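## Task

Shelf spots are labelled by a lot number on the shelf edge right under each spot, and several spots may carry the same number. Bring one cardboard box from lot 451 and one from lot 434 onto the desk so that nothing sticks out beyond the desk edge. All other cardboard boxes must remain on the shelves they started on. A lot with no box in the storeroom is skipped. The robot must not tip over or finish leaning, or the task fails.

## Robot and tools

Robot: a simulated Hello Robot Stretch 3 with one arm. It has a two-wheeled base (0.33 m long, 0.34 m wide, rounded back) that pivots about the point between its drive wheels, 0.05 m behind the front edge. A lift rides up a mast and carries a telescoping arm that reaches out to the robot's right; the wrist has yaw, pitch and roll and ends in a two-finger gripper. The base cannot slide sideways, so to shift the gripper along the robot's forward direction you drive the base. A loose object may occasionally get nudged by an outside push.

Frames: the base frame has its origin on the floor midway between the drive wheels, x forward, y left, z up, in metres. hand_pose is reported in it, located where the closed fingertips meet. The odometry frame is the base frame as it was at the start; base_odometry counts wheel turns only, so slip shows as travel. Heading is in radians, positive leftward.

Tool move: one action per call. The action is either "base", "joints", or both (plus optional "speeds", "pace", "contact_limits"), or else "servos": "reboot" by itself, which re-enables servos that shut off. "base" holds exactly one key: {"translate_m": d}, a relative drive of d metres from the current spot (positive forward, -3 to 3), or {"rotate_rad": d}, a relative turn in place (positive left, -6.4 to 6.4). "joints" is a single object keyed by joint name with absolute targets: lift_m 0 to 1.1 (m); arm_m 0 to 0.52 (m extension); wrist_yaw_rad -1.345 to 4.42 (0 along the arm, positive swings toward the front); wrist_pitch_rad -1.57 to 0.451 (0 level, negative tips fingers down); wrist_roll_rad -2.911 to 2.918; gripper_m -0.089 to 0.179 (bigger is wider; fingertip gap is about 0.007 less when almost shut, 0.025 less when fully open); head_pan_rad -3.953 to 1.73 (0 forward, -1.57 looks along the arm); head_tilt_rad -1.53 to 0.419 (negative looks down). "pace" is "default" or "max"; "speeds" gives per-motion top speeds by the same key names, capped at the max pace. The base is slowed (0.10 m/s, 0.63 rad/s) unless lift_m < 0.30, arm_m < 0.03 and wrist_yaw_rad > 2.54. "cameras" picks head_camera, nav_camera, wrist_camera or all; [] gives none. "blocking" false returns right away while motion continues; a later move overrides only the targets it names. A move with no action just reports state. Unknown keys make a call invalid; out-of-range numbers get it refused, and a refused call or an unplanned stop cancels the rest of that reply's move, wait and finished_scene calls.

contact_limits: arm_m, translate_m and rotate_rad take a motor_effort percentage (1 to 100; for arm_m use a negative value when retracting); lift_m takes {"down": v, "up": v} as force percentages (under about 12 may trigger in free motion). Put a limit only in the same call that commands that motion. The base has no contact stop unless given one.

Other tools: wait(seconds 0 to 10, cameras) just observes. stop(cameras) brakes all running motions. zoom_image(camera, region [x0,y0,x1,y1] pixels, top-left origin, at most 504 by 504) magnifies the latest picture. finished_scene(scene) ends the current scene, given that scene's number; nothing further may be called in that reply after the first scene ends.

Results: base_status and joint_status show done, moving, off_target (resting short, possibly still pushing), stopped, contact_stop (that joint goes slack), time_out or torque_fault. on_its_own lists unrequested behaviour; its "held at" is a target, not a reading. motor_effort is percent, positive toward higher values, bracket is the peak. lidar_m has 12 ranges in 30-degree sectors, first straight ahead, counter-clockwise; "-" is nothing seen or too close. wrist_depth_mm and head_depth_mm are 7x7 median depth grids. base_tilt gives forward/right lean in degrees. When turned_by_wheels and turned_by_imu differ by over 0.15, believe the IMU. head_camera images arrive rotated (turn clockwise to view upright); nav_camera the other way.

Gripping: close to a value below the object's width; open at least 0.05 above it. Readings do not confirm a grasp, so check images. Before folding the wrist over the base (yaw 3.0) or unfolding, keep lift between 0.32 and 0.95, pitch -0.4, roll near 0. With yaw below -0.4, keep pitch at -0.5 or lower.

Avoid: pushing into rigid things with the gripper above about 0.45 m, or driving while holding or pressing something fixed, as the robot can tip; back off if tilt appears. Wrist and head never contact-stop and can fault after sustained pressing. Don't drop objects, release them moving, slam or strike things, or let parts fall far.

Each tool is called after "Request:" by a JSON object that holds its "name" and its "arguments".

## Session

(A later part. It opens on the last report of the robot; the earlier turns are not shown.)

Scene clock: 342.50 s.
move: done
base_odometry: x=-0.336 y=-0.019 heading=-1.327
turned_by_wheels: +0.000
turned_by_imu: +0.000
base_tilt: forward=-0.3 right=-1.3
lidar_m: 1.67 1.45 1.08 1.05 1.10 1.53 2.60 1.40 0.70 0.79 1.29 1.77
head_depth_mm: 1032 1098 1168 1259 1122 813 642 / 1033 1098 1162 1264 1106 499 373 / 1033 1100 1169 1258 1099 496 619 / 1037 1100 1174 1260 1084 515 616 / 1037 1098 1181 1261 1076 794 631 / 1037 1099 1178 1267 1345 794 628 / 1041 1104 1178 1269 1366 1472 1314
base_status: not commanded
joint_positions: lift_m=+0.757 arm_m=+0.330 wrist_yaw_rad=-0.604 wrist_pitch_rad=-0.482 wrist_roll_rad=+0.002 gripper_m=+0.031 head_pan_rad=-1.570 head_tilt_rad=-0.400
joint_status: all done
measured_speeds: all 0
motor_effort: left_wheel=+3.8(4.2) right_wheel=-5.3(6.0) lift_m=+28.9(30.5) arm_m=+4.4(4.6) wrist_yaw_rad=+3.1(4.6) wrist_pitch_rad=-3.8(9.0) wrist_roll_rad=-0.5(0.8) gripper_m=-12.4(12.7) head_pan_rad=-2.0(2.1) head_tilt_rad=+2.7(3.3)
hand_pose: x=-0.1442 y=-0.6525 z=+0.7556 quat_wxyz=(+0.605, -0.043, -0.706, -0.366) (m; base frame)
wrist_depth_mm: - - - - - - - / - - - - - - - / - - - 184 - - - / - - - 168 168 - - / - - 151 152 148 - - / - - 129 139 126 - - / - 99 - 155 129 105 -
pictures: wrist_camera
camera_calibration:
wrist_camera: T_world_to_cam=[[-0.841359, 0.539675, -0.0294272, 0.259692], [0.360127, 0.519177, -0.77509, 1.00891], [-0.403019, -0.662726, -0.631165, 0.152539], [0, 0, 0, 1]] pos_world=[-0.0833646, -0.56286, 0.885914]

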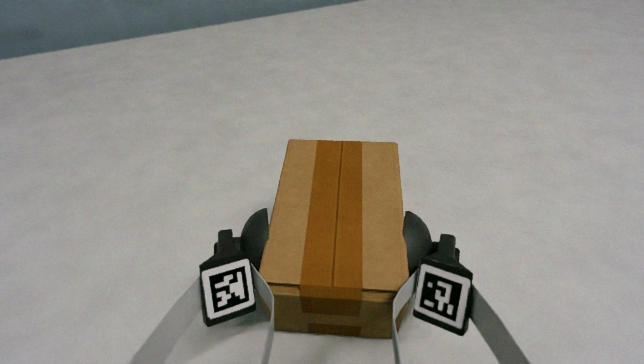

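Request:
{"name": "move", "arguments": {"joints": {"gripper_m": 0.17}, "cameras": ["wrist_camera"]}}

Request:
{"name": "move", "arguments": {"joints": {"lift_m": 0.9}, "pace": "max", "cameras": ["wrist_camera"]}}

Request:
{"name": "move", "arguments": {"joints": {"arm_m": 0.0, "wrist_pitch_rad": -0.4}, "pace": "max", "cameras": ["head_camera"]}}

Request:
{"name": "move", "arguments": {"joints": {"wrist_yaw_rad": 3.0, "wrist_pitch_rad": -0.4}, "pace": "max", "cameras": []}}

Request:
{"name": "move", "arguments": {"joints": {"lift_m": 0.27}, "pace": "max", "cameras": ["head_camera","nav_camera"]}}

Scene clock: 356.13 s.
move: done
base_odometry: x=-0.336 y=-0.019 heading=-1.327
turned_by_wheels: +0.000
turned_by_imu: +0.000
base_tilt: forward=-0.3 right=-1.3
lidar_m: 1.67 1.45 1.08 1.05 1.10 1.53 2.60 1.39 0.70 0.79 1.29 1.77
head_depth_mm: 1032 1100 1172 1258 1113 817 645 / 1037 1095 1167 1259 1107 499 374 / 1032 1096 1170 1258 1104 497 618 / 1032 1103 1172 1272 1090 516 615 / 1033 1103 1178 1270 1078 793 632 / 1039 1105 1177 1260 1348 793 629 / 1040 1109 1174 1269 1372 1470 1319
base_status: not commanded
joint_positions: lift_m=+0.757 arm_m=+0.330 wrist_yaw_rad=-0.603 wrist_pitch_rad=-0.511 wrist_roll_rad=+0.002 gripper_m=+0.170 head_pan_rad=-1.570 head_tilt_rad=-0.400
joint_status: all done
measured_speeds: all 0
motor_effort: left_wheel=+4.1(4.7) right_wheel=-4.7(6.6) lift_m=+28.8(29.7) arm_m=-1.9(1.9) wrist_yaw_rad=+0.7(4.5) wrist_pitch_rad=+1.6(3.9) wrist_roll_rad=-0.8(0.8) gripper_m=+1.0(84.7) head_pan_rad=-1.1(2.1) head_tilt_rad=+2.2(3.1)
hand_pose: x=-0.1416 y=-0.6492 z=+0.7494 quat_wxyz=(+0.600, -0.033, -0.707, -0.374) (m; base frame)
wrist_depth_mm: - - - - - - - / - - - - - - - / - - - 190 - - - / - - - 169 169 - - / - 143 - 145 144 - - / - 124 - 139 136 - - / - - - 157 - - 106
pictures: wrist_camera
camera_calibration:
wrist_camera: T_world_to_cam=[[-0.841548, 0.539323, -0.0304541, 0.260433], [0.372101, 0.537904, -0.756439, 1.00132], [-0.391584, -0.647912, -0.653355, 0.179629], [0, 0, 0, 1]] pos_world=[-0.0830869, -0.562691, 0.882734]

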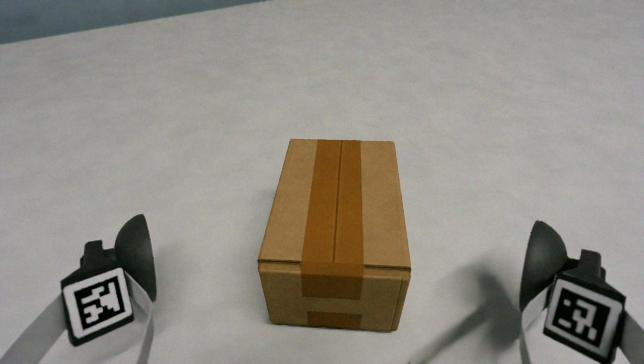

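Scene clock: 357.87 s.
move: done
base_odometry: x=-0.336 y=-0.019 heading=-1.327
turned_by_wheels: +0.000
turned_by_imu: +0.000
base_tilt: forward=-0.3 right=-1.2
lidar_m: 1.67 1.45 1.08 1.05 1.10 1.53 2.60 1.39 0.70 0.79 1.29 1.77
head_depth_mm: 1029 1095 1170 1252 1066 291 624 / 1032 1096 1169 1246 384 733 640 / 1033 1099 1170 1216 447 746 637 / 1036 1100 1174 1250 466 773 634 / 1033 1103 1176 1266 1082 796 630 / 1038 1101 1173 1263 1349 792 629 / 1038 1105 1190 1272 1369 1467 1305
base_status: not commanded
joint_positions: lift_m=+0.900 arm_m=+0.330 wrist_yaw_rad=-0.603 wrist_pitch_rad=-0.512 wrist_roll_rad=+0.002 gripper_m=+0.170 head_pan_rad=-1.570 head_tilt_rad=-0.400
joint_status: all done
measured_speeds: all 0
motor_effort: left_wheel=+4.1(4.5) right_wheel=-5.9(6.7) lift_m=+29.8(33.2) arm_m=-3.1(3.4) wrist_yaw_rad=+1.8(3.4) wrist_pitch_rad=+1.8(1.9) wrist_roll_rad=-0.7(1.1) gripper_m=+0.6(1.1) head_pan_rad=-1.1(2.0) head_tilt_rad=+2.2(2.7)
hand_pose: x=-0.1415 y=-0.6492 z=+0.8922 quat_wxyz=(+0.600, -0.032, -0.707, -0.374) (m; base frame)
wrist_depth_mm: - - - - - - - / - - - - - - - / - - - - - - - / - - - - - - - / - 143 - - - - - / - 124 - 281 - - - / - - - 255 - - 106
pictures: wrist_camera
camera_calibration:
wrist_camera: T_world_to_cam=[[-0.841743, 0.539019, -0.0304433, 0.264671], [0.372274, 0.538663, -0.755814, 1.10918], [-0.391, -0.647534, -0.654078, 0.274035], [0, 0, 0, 1]] pos_world=[-0.0829877, -0.562692, 1.02563]

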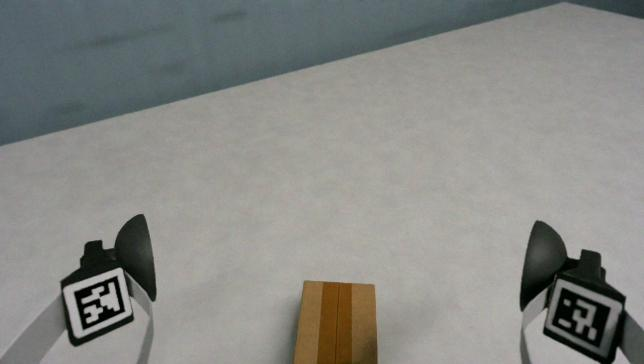

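Scene clock: 359.97 s.
move: done
base_odometry: x=-0.336 y=-0.019 heading=-1.327
turned_by_wheels: +0.000
turned_by_imu: +0.000
base_tilt: forward=-0.4 right=-1.2
lidar_m: 1.67 1.45 1.08 1.05 1.10 1.53 2.60 1.39 0.70 0.79 1.29 1.77
head_depth_mm: 1025 1095 1170 1253 1119 816 663 / 1032 1099 1169 1265 1104 782 682 / 1037 1101 1168 1253 1102 768 600 / 1033 1101 1178 1265 1086 802 635 / 1037 1099 1180 1265 1080 796 631 / 1037 1107 1176 1269 1347 791 627 / 1043 1103 1182 1266 1368 1468 1311
base_status: not commanded
joint_positions: lift_m=+0.900 arm_m=+0.001 wrist_yaw_rad=-0.602 wrist_pitch_rad=-0.419 wrist_roll_rad=+0.002 gripper_m=+0.170 head_pan_rad=-1.570 head_tilt_rad=-0.400
joint_status: all done
measured_speeds: all 0
motor_effort: left_wheel=+4.1(4.6) right_wheel=-5.7(6.2) lift_m=+29.5(31.4) arm_m=-12.3(14.8) wrist_yaw_rad=+1.7(2.8) wrist_pitch_rad=+3.0(5.8) wrist_roll_rad=-0.6(1.0) gripper_m=+0.7(0.9) head_pan_rad=-1.1(1.9) head_tilt_rad=+2.0(2.9)
hand_pose: x=-0.1485 y=-0.3302 z=+0.9124 quat_wxyz=(+0.616, -0.065, -0.704, -0.346) (m; base frame)
wrist_depth_mm: - - - - - - - / - - - - - - - / - - - - - - - / - - 480 - - - - / - 143 - - - - - / - 124 - - - - - / - - - - - - 106
pictures: head_camera (sideways)
camera_calibration:
head_camera: T_world_to_cam=[[-0.0465413, 0.340202, -0.9392, 1.23806], [0.997503, -0.034167, -0.0618066, 0.0739753], [-0.0531163, -0.939732, -0.337762, 0.395557], [0, 0, 0, 1]] pos_world=[0.00484084, -0.0469445, 1.30096]

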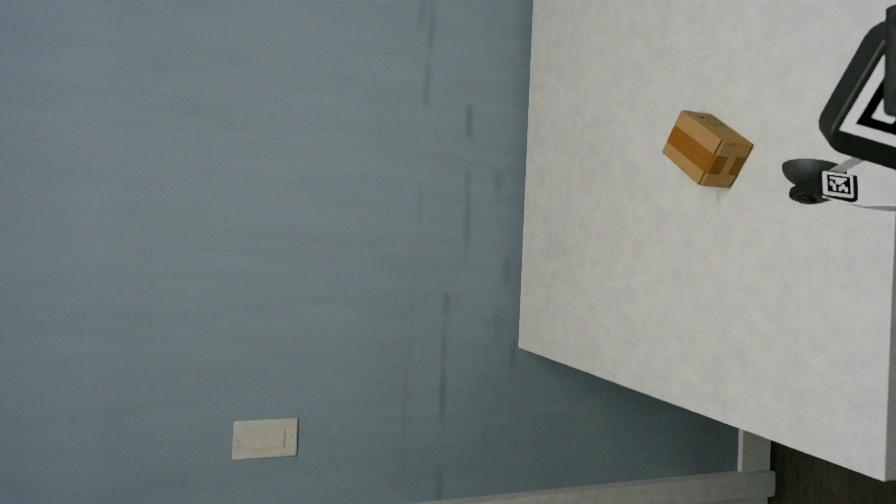

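Scene clock: 362.03 s.
move: done
base_odometry: x=-0.336 y=-0.019 heading=-1.327
turned_by_wheels: +0.000
turned_by_imu: +0.000
base_tilt: forward=-0.2 right=-1.2
lidar_m: 1.67 1.45 1.08 1.05 1.10 1.53 2.60 1.40 0.70 0.79 1.29 1.78
head_depth_mm: 1031 1093 1170 1252 1119 816 644 / 1027 1097 1168 1255 1112 781 643 / 1030 1092 1173 1258 1094 766 638 / 1030 1098 1174 1263 1093 799 634 / 1039 1103 1176 1264 1075 795 632 / 1040 1104 1174 1269 1359 793 629 / 1039 1105 1178 1274 1367 1470 1315
base_status: not commanded
joint_positions: lift_m=+0.900 arm_m=+0.001 wrist_yaw_rad=+2.997 wrist_pitch_rad=-0.419 wrist_roll_rad=+0.002 gripper_m=+0.170 head_pan_rad=-1.570 head_tilt_rad=-0.400
joint_status: all done
measured_speeds: all 0
motor_effort: left_wheel=+4.5(4.6) right_wheel=-4.8(6.3) lift_m=+26.4(29.6) arm_m=-11.9(13.1) wrist_yaw_rad=+2.6(6.9) wrist_pitch_rad=+3.1(5.8) wrist_roll_rad=-0.9(0.9) gripper_m=+0.3(1.1) head_pan_rad=-1.8(1.8) head_tilt_rad=+1.9(2.9)
hand_pose: x=+0.0111 y=+0.0763 z=+0.9124 quat_wxyz=(+0.197, +0.701, +0.097, +0.679) (m; base frame)
wrist_depth_mm: - 137 - - - - - / - 147 - - - - - / - 162 - - - - - / - 184 - - - - - / - 195 215 - - - - / 123 127 240 - - - - / 116 - 278 - - - 106
pictures: none
No camera images: "cameras" was empty.

Scene clock: 367.03 s.
move: done
base_odometry: x=-0.336 y=-0.019 heading=-1.327
turned_by_wheels: +0.000
turned_by_imu: +0.000
base_tilt: forward=-0.4 right=-1.2
lidar_m: 1.67 1.45 1.08 1.05 1.10 1.53 2.60 1.40 0.70 0.79 1.29 1.77
head_depth_mm: 1029 1098 1169 1250 1114 816 644 / 1033 1099 1171 1259 1107 783 642 / 1035 1100 1175 1260 1098 769 636 / 1036 1099 1176 1262 1092 802 634 / 1037 1101 1181 1257 1080 794 633 / 1038 1103 1180 1270 1351 792 630 / 1041 1102 1183 1269 1364 1467 1317
base_status: not commanded
joint_positions: lift_m=+0.270 arm_m=+0.001 wrist_yaw_rad=+2.997 wrist_pitch_rad=-0.418 wrist_roll_rad=+0.002 gripper_m=+0.170 head_pan_rad=-1.570 head_tilt_rad=-0.400
joint_status: all done
measured_speeds: all 0
motor_effort: left_wheel=+4.0(4.6) right_wheel=-5.5(6.7) lift_m=+26.0(26.8) arm_m=-12.2(13.0) wrist_yaw_rad=+2.0(3.4) wrist_pitch_rad=+2.9(3.1) wrist_roll_rad=-0.6(1.0) gripper_m=+0.3(1.1) head_pan_rad=-0.5(1.3) head_tilt_rad=+2.2(2.6)
hand_pose: x=+0.0111 y=+0.0765 z=+0.2826 quat_wxyz=(+0.197, +0.701, +0.097, +0.679) (m; base frame)
wrist_depth_mm: - 137 - - - - - / - 147 - - - - - / 913 162 833 877 874 851 838 / 707 186 642 693 693 686 680 / 584 192 215 570 568 563 555 / 117 127 242 295 484 459 477 / 248 255 254 258 421 414 106
pictures: head_camera (sideways), nav_camera (sideways)
camera_calibration:
head_camera: T_world_to_cam=[[-0.0465413, 0.340202, -0.9392, 1.23806], [0.997503, -0.034167, -0.0618066, 0.0739753], [-0.0531163, -0.939732, -0.337762, 0.395557], [0, 0, 0, 1]] pos_world=[0.00484084, -0.0469445, 1.30096]
nav_camera: T_world_to_cam=[[0.0173009, -0.36486, 0.930901, -1.16857], [-0.999793, -0.0162729, 0.0122032, 0.0404307], [0.010696, -0.93092, -0.365066, 0.428316], [0, 0, 0, 1]] pos_world=[0.0560582, -0.0269777, 1.24369]

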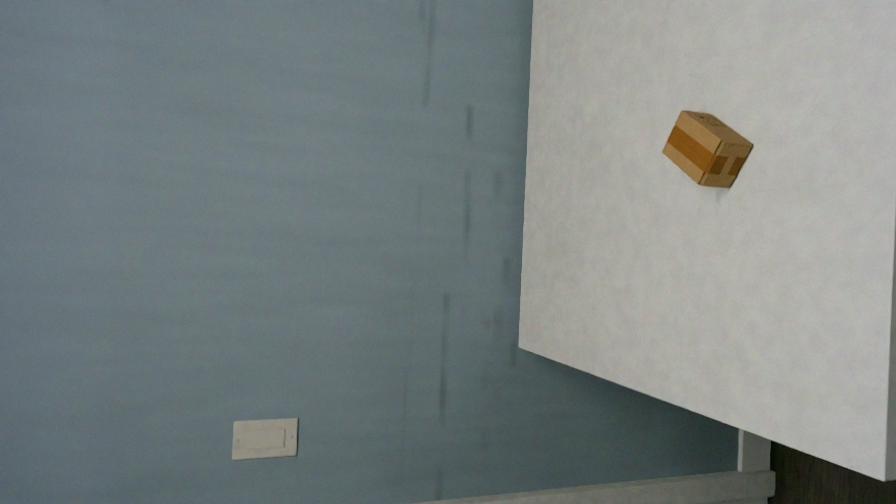

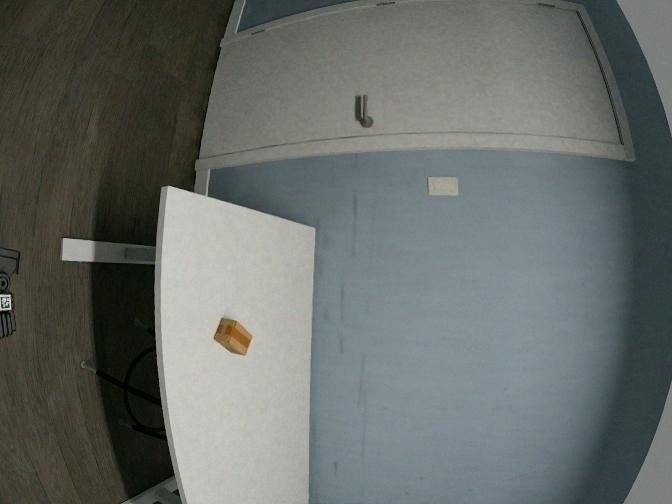

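Request:
{"name": "move", "arguments": {"base": {"rotate_rad": -0.384}, "joints": {"head_pan_rad": -3.1, "head_tilt_rad": -0.2, "gripper_m":0.05}, "pace": "max", "cameras": ["nav_camera"]}}

Request:
{"name": "move", "arguments": {"base": {"translate_m": -2.07}, "pace": "max", "cameras": ["nav_camera"]}}

Request:
{"name": "move", "arguments": {"base": {"rotate_rad": 1.955}, "joints": {"head_pan_rad": -0.3, "head_tilt_rad": -0.2}, "pace": "max", "cameras": ["nav_camera","head_camera"]}}

Scene clock: 389.77 s.
move: done
base_odometry: x=-0.336 y=-0.019 heading=-1.711
turned_by_wheels: -0.384
turned_by_imu: -0.377
base_tilt: forward=-0.3 right=-1.3
lidar_m: 1.85 1.67 1.29 1.06 1.05 1.16 1.84 2.60 0.97 0.70 0.79 1.33
head_depth_mm: 2324 1544 1551 1564 1566 1579 1597 / 2331 2743 2846 2926 2955 1889 1734 / 2354 2696 2699 2831 2910 2357 1732 / 2361 2555 2627 2735 2847 2331 1728 / 2359 2432 2541 2629 2701 2321 1728 / 2302 2380 2453 2502 2601 2321 1706 / 2247 2298 2360 2403 2494 2320 1716
base_status: done
joint_positions: lift_m=+0.270 arm_m=+0.001 wrist_yaw_rad=+2.997 wrist_pitch_rad=-0.418 wrist_roll_rad=+0.002 gripper_m=+0.050 head_pan_rad=-3.108 head_tilt_rad=-0.197
joint_status: all done
measured_speeds: translate_m=+0.000 rotate_rad=+0.000 lift_m=+0.000 arm_m=+0.000 wrist_yaw_rad=+0.000 wrist_pitch_rad=+0.000 wrist_roll_rad=+0.000 head_pan_rad=+0.024 head_tilt_rad=+0.000
motor_effort: left_wheel=+4.7(13.8) right_wheel=-7.4(15.3) lift_m=+27.7(31.3) arm_m=-13.2(13.4) wrist_yaw_rad=+2.6(3.2) wrist_pitch_rad=+2.9(3.1) wrist_roll_rad=-0.6(1.0) gripper_m=+0.2(81.9) head_pan_rad=+3.7(5.6) head_tilt_rad=+2.1(7.1)
hand_pose: x=+0.0111 y=+0.0765 z=+0.2826 quat_wxyz=(+0.197, +0.701, +0.097, +0.679) (m; base frame)
wrist_depth_mm: - 137 - - - - - / - 148 - - - - - / 863 162 830 873 863 864 847 / 713 186 644 689 681 676 663 / 581 563 199 569 575 566 558 / 498 491 127 295 125 480 479 / 265 255 254 257 414 420 417
pictures: nav_camera (sideways)
camera_calibration:
nav_camera: T_world_to_cam=[[-0.169257, -0.0227779, 0.985309, -1.23848], [-0.0464901, 0.998805, 0.0151038, 0.0307935], [-0.984475, -0.0432507, -0.170114, 0.180632], [0, 0, 0, 1]] pos_world=[-0.0303619, -0.0511542, 1.25055]

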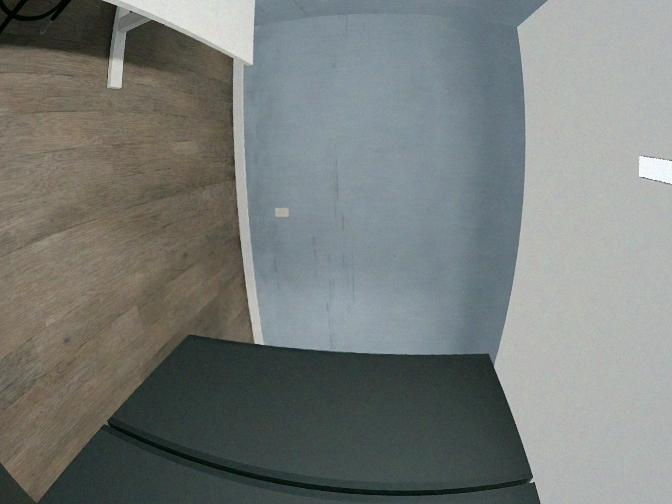

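Scene clock: 398.10 s.
move: done
base_odometry: x=-0.048 y=+2.031 heading=-1.711
turned_by_wheels: +0.000
turned_by_imu: -0.001
base_tilt: forward=-0.3 right=-1.2
lidar_m: 3.35 0.82 0.48 0.59 1.63 0.83 0.68 0.68 0.75 1.18 1.94 1.66
head_depth_mm: 708 733 761 787 819 851 886 / 680 702 726 753 780 809 844 / 655 675 694 720 746 771 802 / 631 648 670 692 714 741 770 / 607 626 645 664 687 708 733 / 588 605 621 640 659 681 703 / 568 584 600 618 634 656 676
base_status: done
joint_positions: lift_m=+0.270 arm_m=+0.001 wrist_yaw_rad=+2.997 wrist_pitch_rad=-0.418 wrist_roll_rad=+0.002 gripper_m=+0.050 head_pan_rad=-3.100 head_tilt_rad=-0.200
joint_status: not commanded
measured_speeds: all 0
motor_effort: left_wheel=-3.1(14.1) right_wheel=-3.2(15.3) lift_m=+25.2(26.9) arm_m=-8.0(13.4) wrist_yaw_rad=+2.4(3.4) wrist_pitch_rad=+2.9(3.1) wrist_roll_rad=-0.8(1.0) gripper_m=+0.5(1.1) head_pan_rad=+3.6(4.1) head_tilt_rad=-2.1(3.6)
hand_pose: x=+0.0110 y=+0.0765 z=+0.2826 quat_wxyz=(+0.197, +0.701, +0.097, +0.679) (m; base frame)
wrist_depth_mm: - 137 - - - - - / - 147 - - - - - / 906 162 846 836 570 - 768 / 712 185 636 674 634 653 673 / 583 560 199 565 568 561 563 / 496 501 127 296 125 487 476 / 265 256 254 257 413 419 418
pictures: nav_camera (sideways)
camera_calibration:
nav_camera: T_world_to_cam=[[-0.172277, -0.0242713, 0.984749, -1.23773], [-0.0545667, 0.998397, 0.0150615, 0.0308617], [-0.983536, -0.0511398, -0.173325, 0.184819], [0, 0, 0, 1]] pos_world=[-0.0297734, -0.051402, 1.25043]

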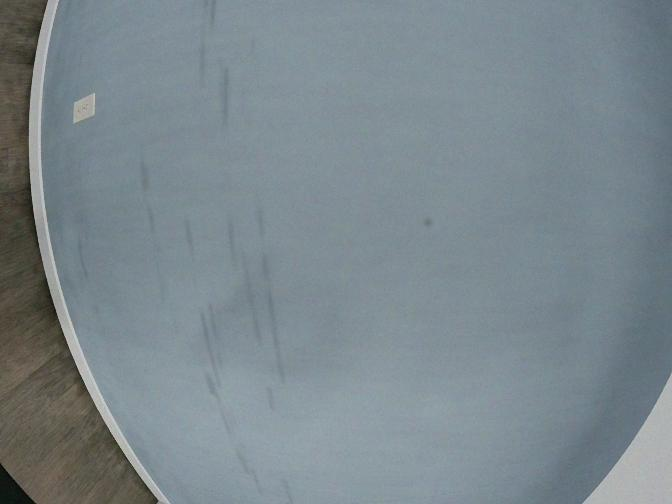

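Scene clock: 400.67 s.
move: done
base_odometry: x=-0.048 y=+2.031 heading=+0.244
turned_by_wheels: +1.955
turned_by_imu: +1.916
base_tilt: forward=-0.3 right=-1.1
lidar_m: 1.80 0.96 0.70 0.68 0.70 0.96 1.94 1.67 2.48 1.30 0.48 0.49
head_depth_mm: 514 515 516 519 521 524 527 / 618 621 623 627 632 635 637 / 1726 1758 788 793 799 805 815 / 1689 1735 1781 1854 1920 1952 1705 / 1630 1673 1728 1777 1845 1889 1714 / 1585 1623 1676 1721 1762 1844 1704 / 1532 1573 1617 1659 1721 1769 1698
base_status: done
joint_positions: lift_m=+0.270 arm_m=+0.001 wrist_yaw_rad=+2.997 wrist_pitch_rad=-0.418 wrist_roll_rad=+0.002 gripper_m=+0.050 head_pan_rad=-0.292 head_tilt_rad=-0.200
joint_status: all done
measured_speeds: translate_m=+0.000 rotate_rad=+0.000 lift_m=+0.000 arm_m=+0.000 wrist_yaw_rad=+0.000 wrist_pitch_rad=+0.000 wrist_roll_rad=+0.000 head_pan_rad=-0.024 head_tilt_rad=+0.000
motor_effort: left_wheel=-5.7(15.2) right_wheel=+7.6(14.4) lift_m=+25.3(26.2) arm_m=-12.3(13.5) wrist_yaw_rad=+2.0(3.2) wrist_pitch_rad=+2.9(3.0) wrist_roll_rad=-0.8(0.8) gripper_m=+0.4(1.0) head_pan_rad=-3.4(7.2) head_tilt_rad=-1.6(6.1)
hand_pose: x=+0.0110 y=+0.0765 z=+0.2826 quat_wxyz=(+0.197, +0.701, +0.097, +0.679) (m; base frame)
wrist_depth_mm: 612 137 630 - - - - / - 148 - - - - - / - 161 171 784 773 812 802 / 717 186 640 692 692 671 678 / 587 563 199 573 567 563 556 / 499 495 127 295 126 481 482 / 264 255 253 258 412 421 418
pictures: head_camera (sideways), nav_camera (sideways)
camera_calibration:
head_camera: T_world_to_cam=[[-0.154452, -0.00188705, -0.987998, 1.30243], [0.33154, 0.941916, -0.0536281, 0.0674168], [0.930713, -0.335844, -0.144855, 0.138402], [0, 0, 0, 1]] pos_world=[0.0499993, -0.0145618, 1.31046]
nav_camera: T_world_to_cam=[[0.170721, -0.0334824, 0.98475, -1.23984], [-0.275478, -0.961189, 0.015077, 0.0322442], [0.946026, -0.273851, -0.173319, 0.172997], [0, 0, 0, 1]] pos_world=[0.0568894, 0.0368555, 1.25043]

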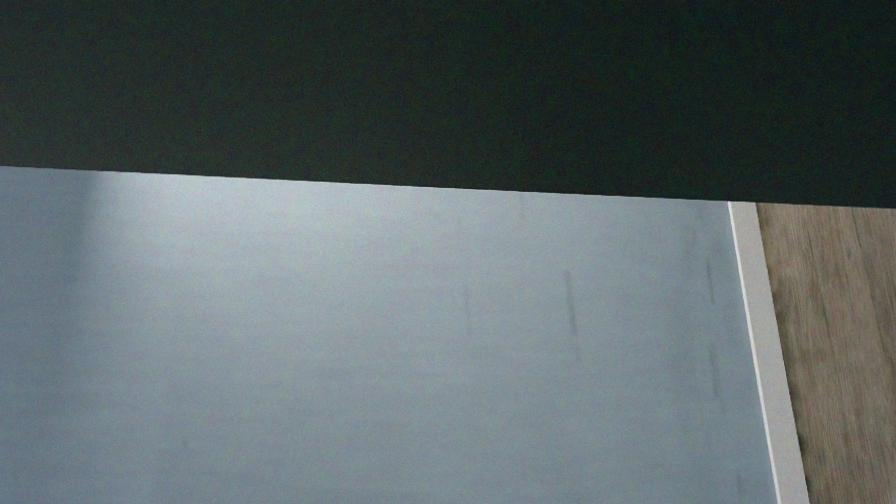

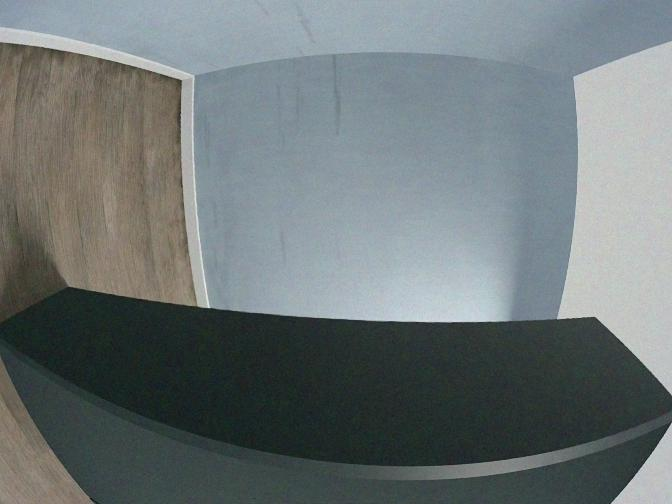

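Request:
{"name": "move", "arguments": {"base": {"translate_m": 1.35}, "pace": "max", "cameras": []}}

Request:
{"name": "move", "arguments": {"base": {"rotate_rad": -1.575}, "joints": {"head_pan_rad": -1.0, "head_tilt_rad": -0.3}, "pace": "max", "cameras": ["nav_camera","head_camera"]}}

Request:
{"name": "zoom_image", "arguments": {"camera": "head_camera", "region": [350, 0, 850, 504]}}

Request:
{"name": "move", "arguments": {"joints": {"head_pan_rad": -0.6, "head_tilt_rad": -0.3}, "pace": "max", "cameras": ["nav_camera","head_camera"]}}

Request:
{"name": "zoom_image", "arguments": {"camera": "head_camera", "region": [350, 0, 850, 504]}}

Scene clock: 423.10 s.
move: done
base_odometry: x=+1.262 y=+2.357 heading=+0.244
turned_by_wheels: +0.000
turned_by_imu: +0.001
base_tilt: forward=-0.3 right=-1.1
lidar_m: 0.46 0.48 0.66 0.67 0.70 0.96 2.69 0.65 1.34 1.77 0.65 0.48
head_depth_mm: 449 465 482 499 520 539 561 / 433 448 462 480 496 515 536 / 417 431 445 459 476 494 512 / 403 416 429 443 457 473 490 / 389 401 413 426 440 455 470 / 376 387 399 410 424 438 452 / 365 375 385 397 409 422 436
base_status: done
joint_positions: lift_m=+0.270 arm_m=+0.001 wrist_yaw_rad=+2.997 wrist_pitch_rad=-0.418 wrist_roll_rad=+0.002 gripper_m=+0.050 head_pan_rad=-0.300 head_tilt_rad=-0.200
joint_status: not commanded
measured_speeds: all 0
motor_effort: left_wheel=+1.1(14.0) right_wheel=+7.3(13.9) lift_m=+28.1(28.5) arm_m=-3.7(9.4) wrist_yaw_rad=+1.5(3.2) wrist_pitch_rad=+3.0(3.1) wrist_roll_rad=-0.8(1.0) gripper_m=+0.0(0.9) head_pan_rad=-2.9(3.7) head_tilt_rad=+1.7(2.3)
hand_pose: x=+0.0110 y=+0.0765 z=+0.2826 quat_wxyz=(+0.197, +0.701, +0.097, +0.679) (m; base frame)
wrist_depth_mm: 607 137 632 - - 689 503 / - 148 - - - 742 511 / - 162 170 792 782 772 521 / 715 183 636 692 686 678 515 / 589 559 199 571 564 565 522 / 498 500 128 295 125 480 479 / 265 257 254 258 411 420 418
pictures: none
No camera images: "cameras" was empty.

Scene clock: 425.23 s.
move: done
base_odometry: x=+1.262 y=+2.357 heading=-1.331
turned_by_wheels: -1.575
turned_by_imu: -1.545
base_tilt: forward=-0.2 right=-1.1
lidar_m: 1.67 0.64 0.48 0.46 0.48 0.67 0.67 0.70 0.98 2.84 0.65 1.34
head_depth_mm: 2815 2969 3037 3124 2984 2057 1561 / 751 819 892 988 2611 1947 1556 / 610 654 702 759 820 900 986 / 546 573 606 639 671 714 762 / 1098 855 1205 1218 810 1182 912 / 1180 885 1297 1131 1411 1181 970 / 1258 1206 1374 1224 1453 1172 1305
base_status: done
joint_positions: lift_m=+0.270 arm_m=+0.001 wrist_yaw_rad=+2.997 wrist_pitch_rad=-0.418 wrist_roll_rad=+0.002 gripper_m=+0.050 head_pan_rad=-1.004 head_tilt_rad=-0.300
joint_status: all done
measured_speeds: all 0
motor_effort: left_wheel=+6.2(15.0) right_wheel=-8.5(14.5) lift_m=+28.9(29.2) arm_m=-12.4(12.4) wrist_yaw_rad=+1.5(3.7) wrist_pitch_rad=+2.9(3.1) wrist_roll_rad=-0.6(0.9) gripper_m=+0.1(1.1) head_pan_rad=+3.5(5.4) head_tilt_rad=-3.2(5.2)
hand_pose: x=+0.0110 y=+0.0765 z=+0.2826 quat_wxyz=(+0.197, +0.701, +0.097, +0.679) (m; base frame)
wrist_depth_mm: 443 137 457 467 475 482 498 / 481 147 499 512 520 533 532 / 527 161 527 540 - - - / - 178 189 - - 634 640 / 569 540 199 564 559 565 563 / 501 495 127 296 125 482 476 / 265 255 254 259 412 419 420
pictures: head_camera (sideways), nav_camera (sideways)
camera_calibration:
head_camera: T_world_to_cam=[[-0.170544, 0.181748, -0.968443, 1.277], [0.863408, 0.501162, -0.0579937, 0.069869], [0.474807, -0.846052, -0.242393, 0.268117], [0, 0, 0, 1]] pos_world=[0.0301554, -0.0402674, 1.30574]
nav_camera: T_world_to_cam=[[0.15951, -0.218858, 0.962631, -1.21093], [-0.835756, -0.54893, 0.0136855, 0.0374539], [0.525422, -0.806707, -0.270472, 0.302017], [0, 0, 0, 1]] pos_world=[0.0657713, -0.000821899, 1.24685]

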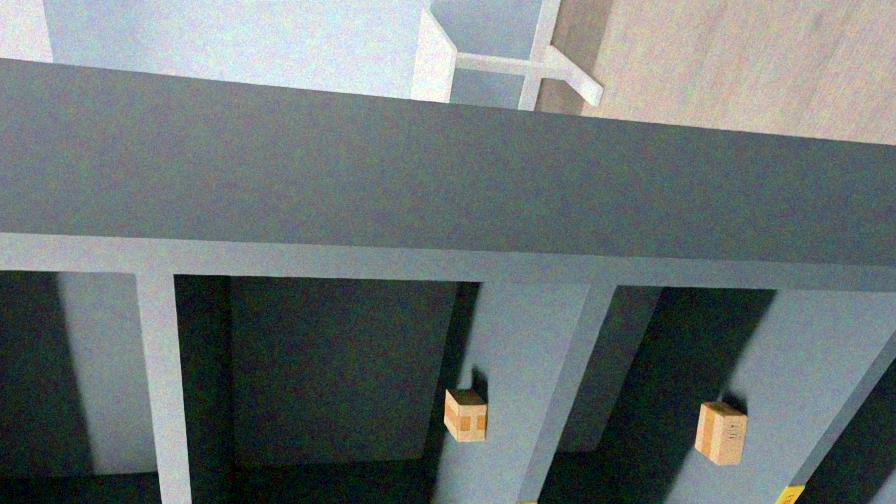

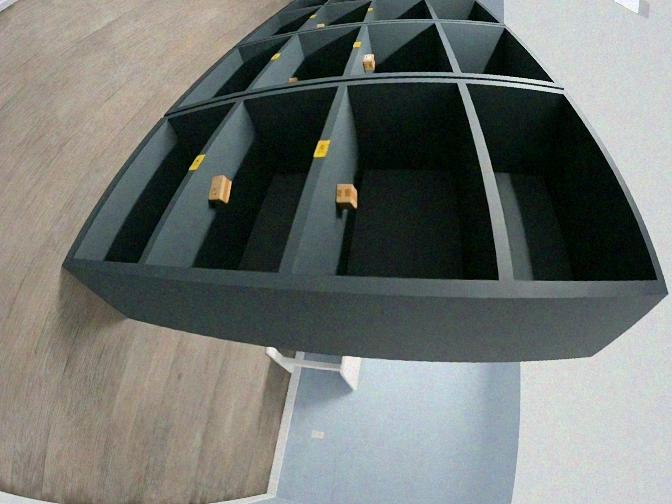

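Scaled by 1.000.

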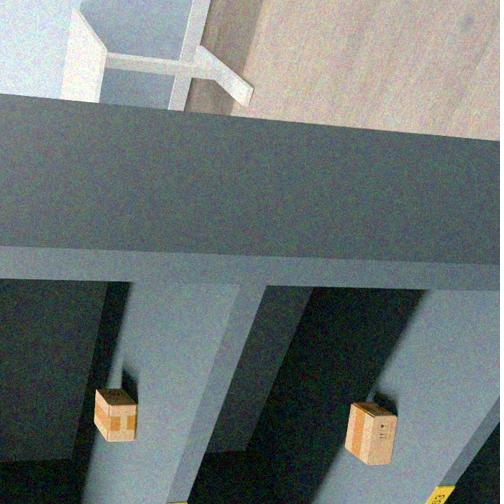

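Scene clock: 425.97 s.
move: done
base_odometry: x=+1.262 y=+2.357 heading=-1.331
turned_by_wheels: +0.000
turned_by_imu: +0.000
base_tilt: forward=-0.2 right=-1.2
lidar_m: 1.67 0.64 0.48 0.46 0.48 0.67 0.67 0.70 0.98 2.83 0.65 1.34
head_depth_mm: 1081 759 1132 1131 690 1075 685 / 1215 987 1283 1242 838 1213 926 / 1313 1333 1441 1314 1458 1135 987 / 1242 1263 1388 1289 1520 1242 1408 / 1168 1197 1278 1325 1426 1453 1436 / 1385 1743 2116 2159 1939 1827 1528 / 1902 1933 2045 2137 2261 1970 1526
base_status: not commanded
joint_positions: lift_m=+0.270 arm_m=+0.001 wrist_yaw_rad=+2.997 wrist_pitch_rad=-0.418 wrist_roll_rad=+0.002 gripper_m=+0.050 head_pan_rad=-0.588 head_tilt_rad=-0.300
joint_status: all done
measured_speeds: all 0
motor_effort: left_wheel=+6.6(6.8) right_wheel=-8.3(9.0) lift_m=+28.6(29.1) arm_m=-12.7(13.4) wrist_yaw_rad=+0.8(3.1) wrist_pitch_rad=+3.0(3.1) wrist_roll_rad=-0.8(0.8) gripper_m=+0.3(0.8) head_pan_rad=+1.5(5.2) head_tilt_rad=-2.5(6.4)
hand_pose: x=+0.0110 y=+0.0765 z=+0.2826 quat_wxyz=(+0.197, +0.701, +0.097, +0.679) (m; base frame)
wrist_depth_mm: 440 137 456 467 480 486 496 / 481 147 492 509 520 529 533 / 526 162 521 548 - - - / - 179 188 - - 628 645 / 562 545 199 578 568 562 562 / 499 497 127 295 126 481 476 / 265 255 253 258 413 421 418
pictures: head_camera (sideways), nav_camera (sideways)
camera_calibration:
head_camera: T_world_to_cam=[[-0.229379, 0.0974203, -0.96845, 1.27735], [0.587557, 0.807103, -0.057974, 0.0714923], [0.775991, -0.582318, -0.242372, 0.266326], [0, 0, 0, 1]] pos_world=[0.0443241, -0.0270549, 1.30574]
nav_camera: T_world_to_cam=[[0.234291, -0.135836, 0.96263, -1.21137], [-0.543001, -0.839621, 0.0136808, 0.0356832], [0.806386, -0.525914, -0.270475, 0.300337], [0, 0, 0, 1]] pos_world=[0.0610028, 0.0233636, 1.24685]

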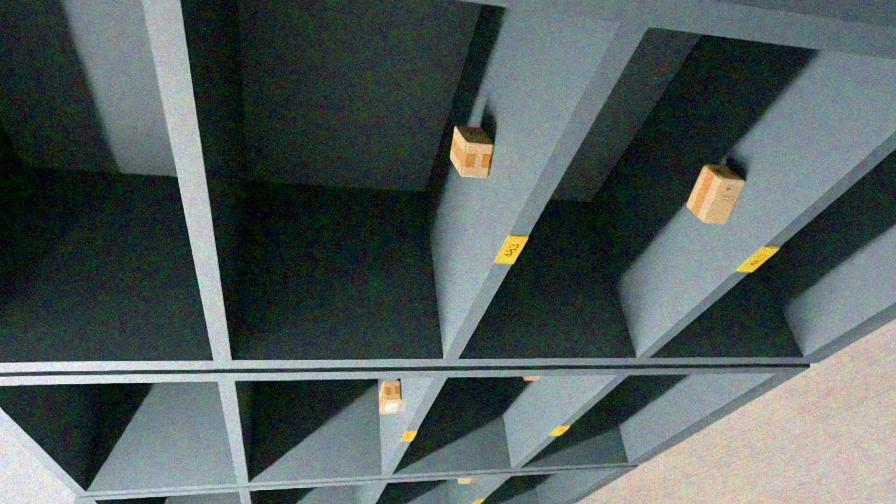

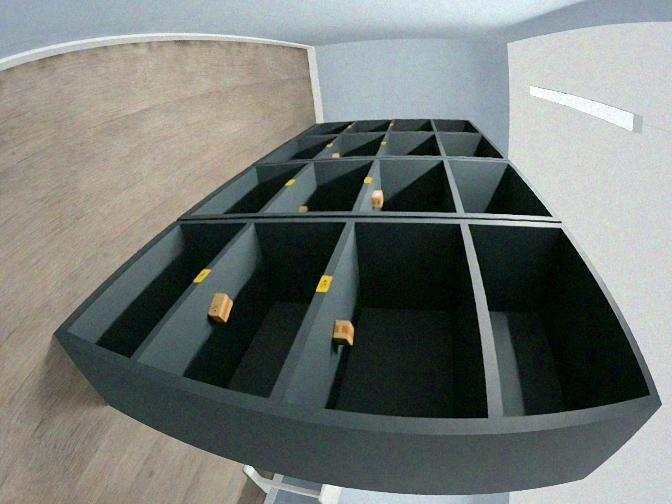

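Scaled by 1.000.

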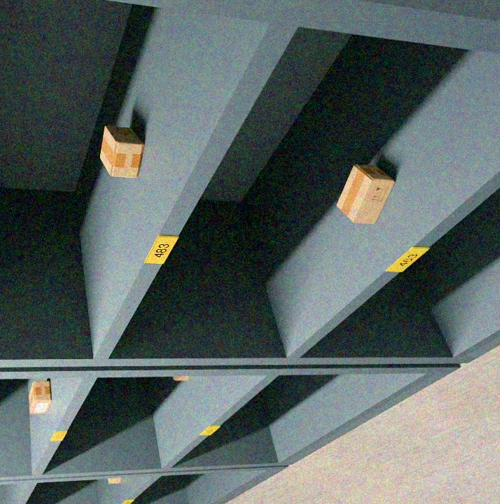

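Request:
{"name": "move", "arguments": {"base": {"translate_m": 0.8}, "joints": {"head_pan_rad": -1.0}, "pace": "max", "cameras": ["head_camera","nav_camera"]}}

Request:
{"name": "zoom_image", "arguments": {"camera": "head_camera", "region": [400, 0, 650, 250]}}

Request:
{"name": "zoom_image", "arguments": {"camera": "head_camera", "region": [400, 250, 650, 500]}}

Request:
{"name": "zoom_image", "arguments": {"camera": "head_camera", "region": [600, 0, 850, 250]}}

Request:
{"name": "zoom_image", "arguments": {"camera": "head_camera", "region": [600, 250, 850, 500]}}

Scene clock: 439.07 s.
move: done
base_odometry: x=+1.452 y=+1.580 heading=-1.331
turned_by_wheels: +0.000
turned_by_imu: +0.001
base_tilt: forward=-0.3 right=-1.2
lidar_m: 1.60 0.62 0.46 0.45 0.47 0.65 1.46 1.53 0.70 1.01 0.71 1.46
head_depth_mm: 864 630 930 968 734 1033 930 / 896 645 985 1025 726 1105 924 / 755 659 864 933 722 1061 923 / 637 645 712 757 758 869 884 / 605 632 664 699 738 781 827 / 1208 882 1331 1122 1427 1178 971 / 1305 1224 1459 1240 1499 1176 1343
base_status: done
joint_positions: lift_m=+0.270 arm_m=+0.001 wrist_yaw_rad=+2.998 wrist_pitch_rad=-0.418 wrist_roll_rad=+0.002 gripper_m=+0.050 head_pan_rad=-1.000 head_tilt_rad=-0.300
joint_status: all done
measured_speeds: all 0
motor_effort: left_wheel=+0.9(12.3) right_wheel=+5.1(14.9) lift_m=+30.6(30.7) arm_m=-12.5(13.3) wrist_yaw_rad=+0.7(2.8) wrist_pitch_rad=+3.0(3.1) wrist_roll_rad=-0.7(0.9) gripper_m=+0.5(1.2) head_pan_rad=+3.3(4.1) head_tilt_rad=-2.5(3.5)
hand_pose: x=+0.0110 y=+0.0765 z=+0.2826 quat_wxyz=(+0.197, +0.701, +0.097, +0.679) (m; base frame)
wrist_depth_mm: 423 137 440 455 463 473 479 / 463 147 480 489 505 515 529 / 509 162 512 535 536 543 - / 545 182 189 - - - 617 / 574 546 199 552 562 560 560 / 495 498 127 296 125 476 477 / 264 255 253 258 411 421 421
pictures: head_camera (sideways), nav_camera (sideways)
camera_calibration:
head_camera: T_world_to_cam=[[-0.171304, 0.18126, -0.968401, 1.27695], [0.861494, 0.504447, -0.0579736, 0.0698885], [0.477998, -0.844203, -0.242568, 0.268363], [0, 0, 0, 1]] pos_world=[0.0302607, -0.0401613, 1.30574]
nav_camera: T_world_to_cam=[[0.160438, -0.218417, 0.962577, -1.21076], [-0.833651, -0.552122, 0.0136679, 0.0375235], [0.528475, -0.804646, -0.270665, 0.302264], [0, 0, 0, 1]] pos_world=[0.0657941, -0.000517017, 1.24675]

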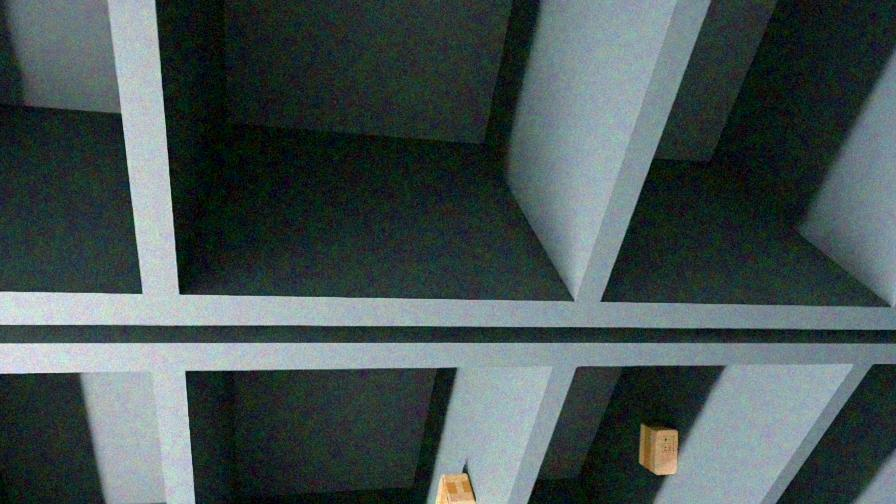

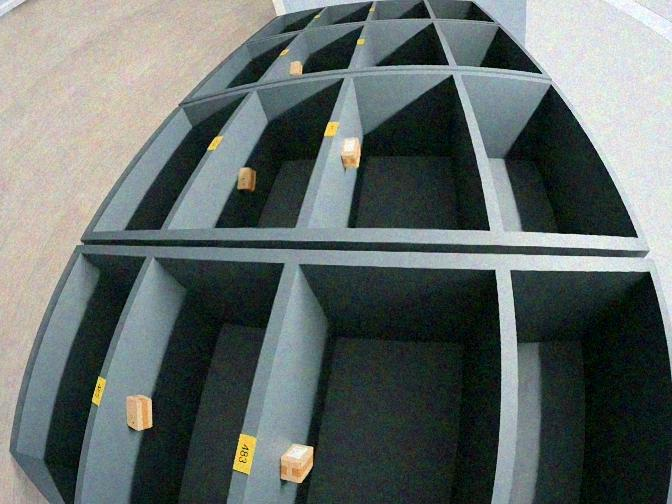

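Scaled by 2.016 from the camera's 896x504 image, which has a finer 1280x720 frame.

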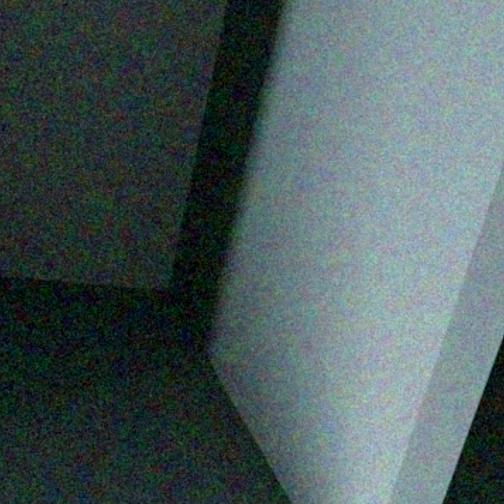

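Scaled by 2.016 from the camera's 896x504 image, which has a finer 1280x720 frame.

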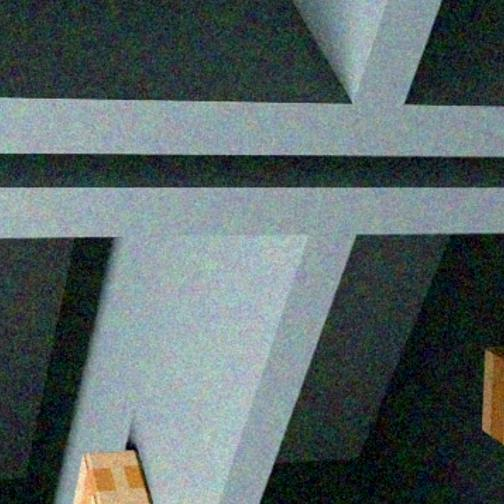

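Scaled by 2.016 from the camera's 896x504 image, which has a finer 1280x720 frame.

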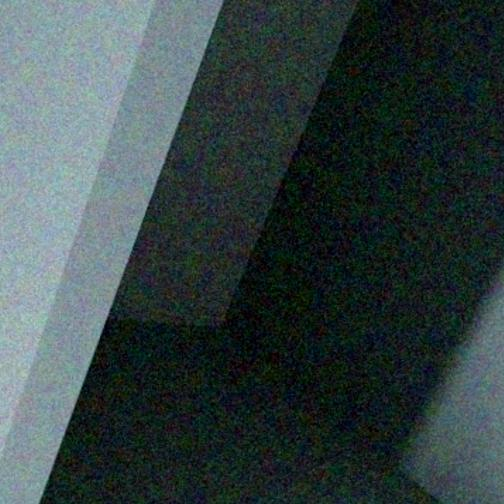

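Scaled by 2.016 from the camera's 896x504 image, which has a finer 1280x720 frame.

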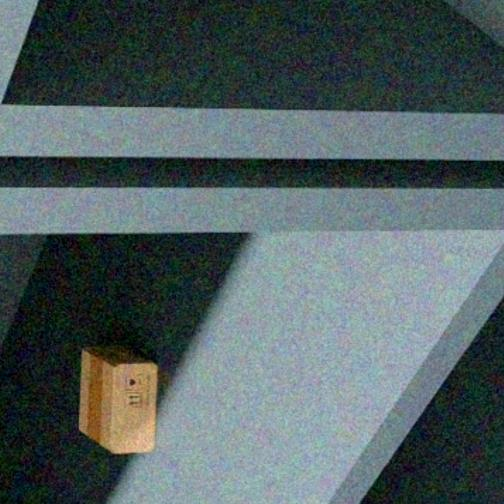

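Request:
{"name": "move", "arguments": {"joints": {"head_pan_rad": -0.6, "head_tilt_rad": -0.35}, "pace": "max", "cameras": ["head_camera","nav_camera"]}}

Request:
{"name": "zoom_image", "arguments": {"camera": "head_camera", "region": [400, 150, 800, 350]}}

Request:
{"name": "zoom_image", "arguments": {"camera": "head_camera", "region": [300, 350, 600, 500]}}

Scene clock: 446.67 s.
move: done
base_odometry: x=+1.452 y=+1.580 heading=-1.331
turned_by_wheels: +0.000
turned_by_imu: +0.000
base_tilt: forward=-0.2 right=-1.2
lidar_m: 1.60 0.62 0.46 0.45 0.47 0.65 1.46 1.53 0.70 1.01 0.71 1.47
head_depth_mm: 602 621 637 662 699 771 833 / 1223 966 1301 921 772 803 839 / 1384 1350 1489 1089 1513 1126 1307 / 1365 1410 1540 1183 1566 1271 1384 / 1284 1340 1438 1491 1551 1686 1428 / 1273 1355 1925 1964 1856 1723 1453 / 1933 2025 2151 2310 2421 1841 1444
base_status: not commanded
joint_positions: lift_m=+0.270 arm_m=+0.001 wrist_yaw_rad=+2.998 wrist_pitch_rad=-0.418 wrist_roll_rad=+0.002 gripper_m=+0.050 head_pan_rad=-0.586 head_tilt_rad=-0.349
joint_status: all done
measured_speeds: all 0
motor_effort: left_wheel=+1.4(1.4) right_wheel=+4.9(5.8) lift_m=+30.9(31.8) arm_m=-11.7(12.9) wrist_yaw_rad=+1.1(2.2) wrist_pitch_rad=+2.9(3.0) wrist_roll_rad=-0.7(0.8) gripper_m=+0.1(0.8) head_pan_rad=+1.2(5.8) head_tilt_rad=-3.6(6.9)
hand_pose: x=+0.0110 y=+0.0765 z=+0.2826 quat_wxyz=(+0.197, +0.701, +0.097, +0.679) (m; base frame)
wrist_depth_mm: 425 137 442 452 460 468 476 / 463 148 477 488 500 506 519 / 503 162 511 539 540 549 - / 548 182 189 - - - 620 / 565 543 198 553 563 566 561 / 497 493 127 295 126 483 477 / 264 255 254 257 414 421 420
pictures: head_camera (sideways), nav_camera (sideways)
camera_calibration:
head_camera: T_world_to_cam=[[-0.269151, 0.123258, -0.955178, 1.26023], [0.583555, 0.809859, -0.0599288, 0.0740622], [0.766173, -0.573529, -0.289903, 0.328256], [0, 0, 0, 1]] pos_world=[0.0444731, -0.0270499, 1.30335]
nav_camera: T_world_to_cam=[[0.273866, -0.161482, 0.948114, -1.19258], [-0.540723, -0.841101, 0.0129335, 0.0366478], [0.795372, -0.516209, -0.317666, 0.361842], [0, 0, 0, 1]] pos_world=[0.058623, 0.0250307, 1.24517]

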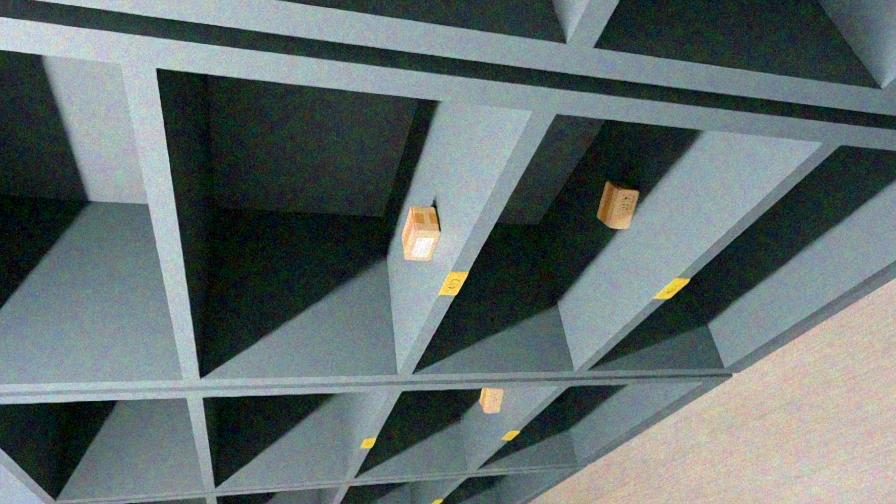

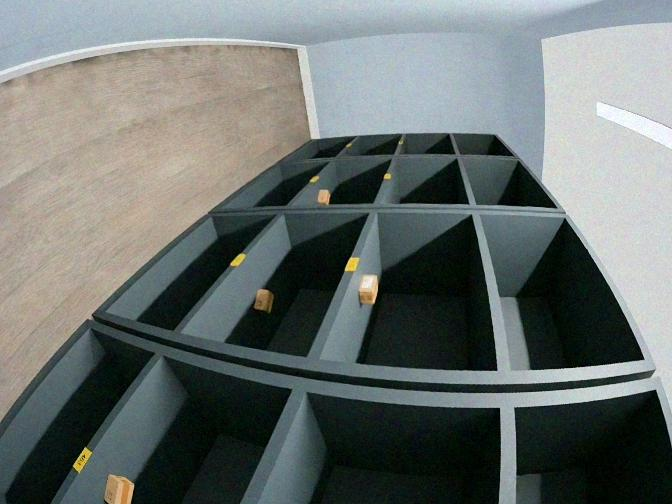

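Scaled by 1.260 from the camera's 896x504 image, which has a finer 1280x720 frame.

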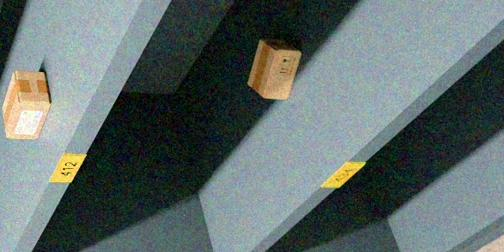

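Scaled by 1.680 from the camera's 896x504 image, which has a finer 1280x720 frame.

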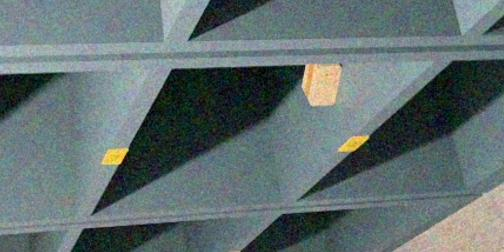

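Request:
{"name": "zoom_image", "arguments": {"camera": "head_camera", "region": [630, 260, 710, 320]}}

Scaled by 6.300 from the camera's 896x504 image, which has a finer 1280x720 frame.

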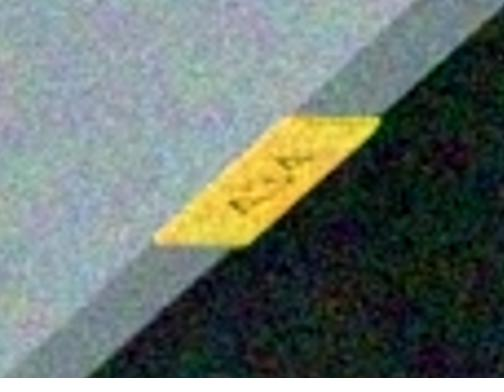

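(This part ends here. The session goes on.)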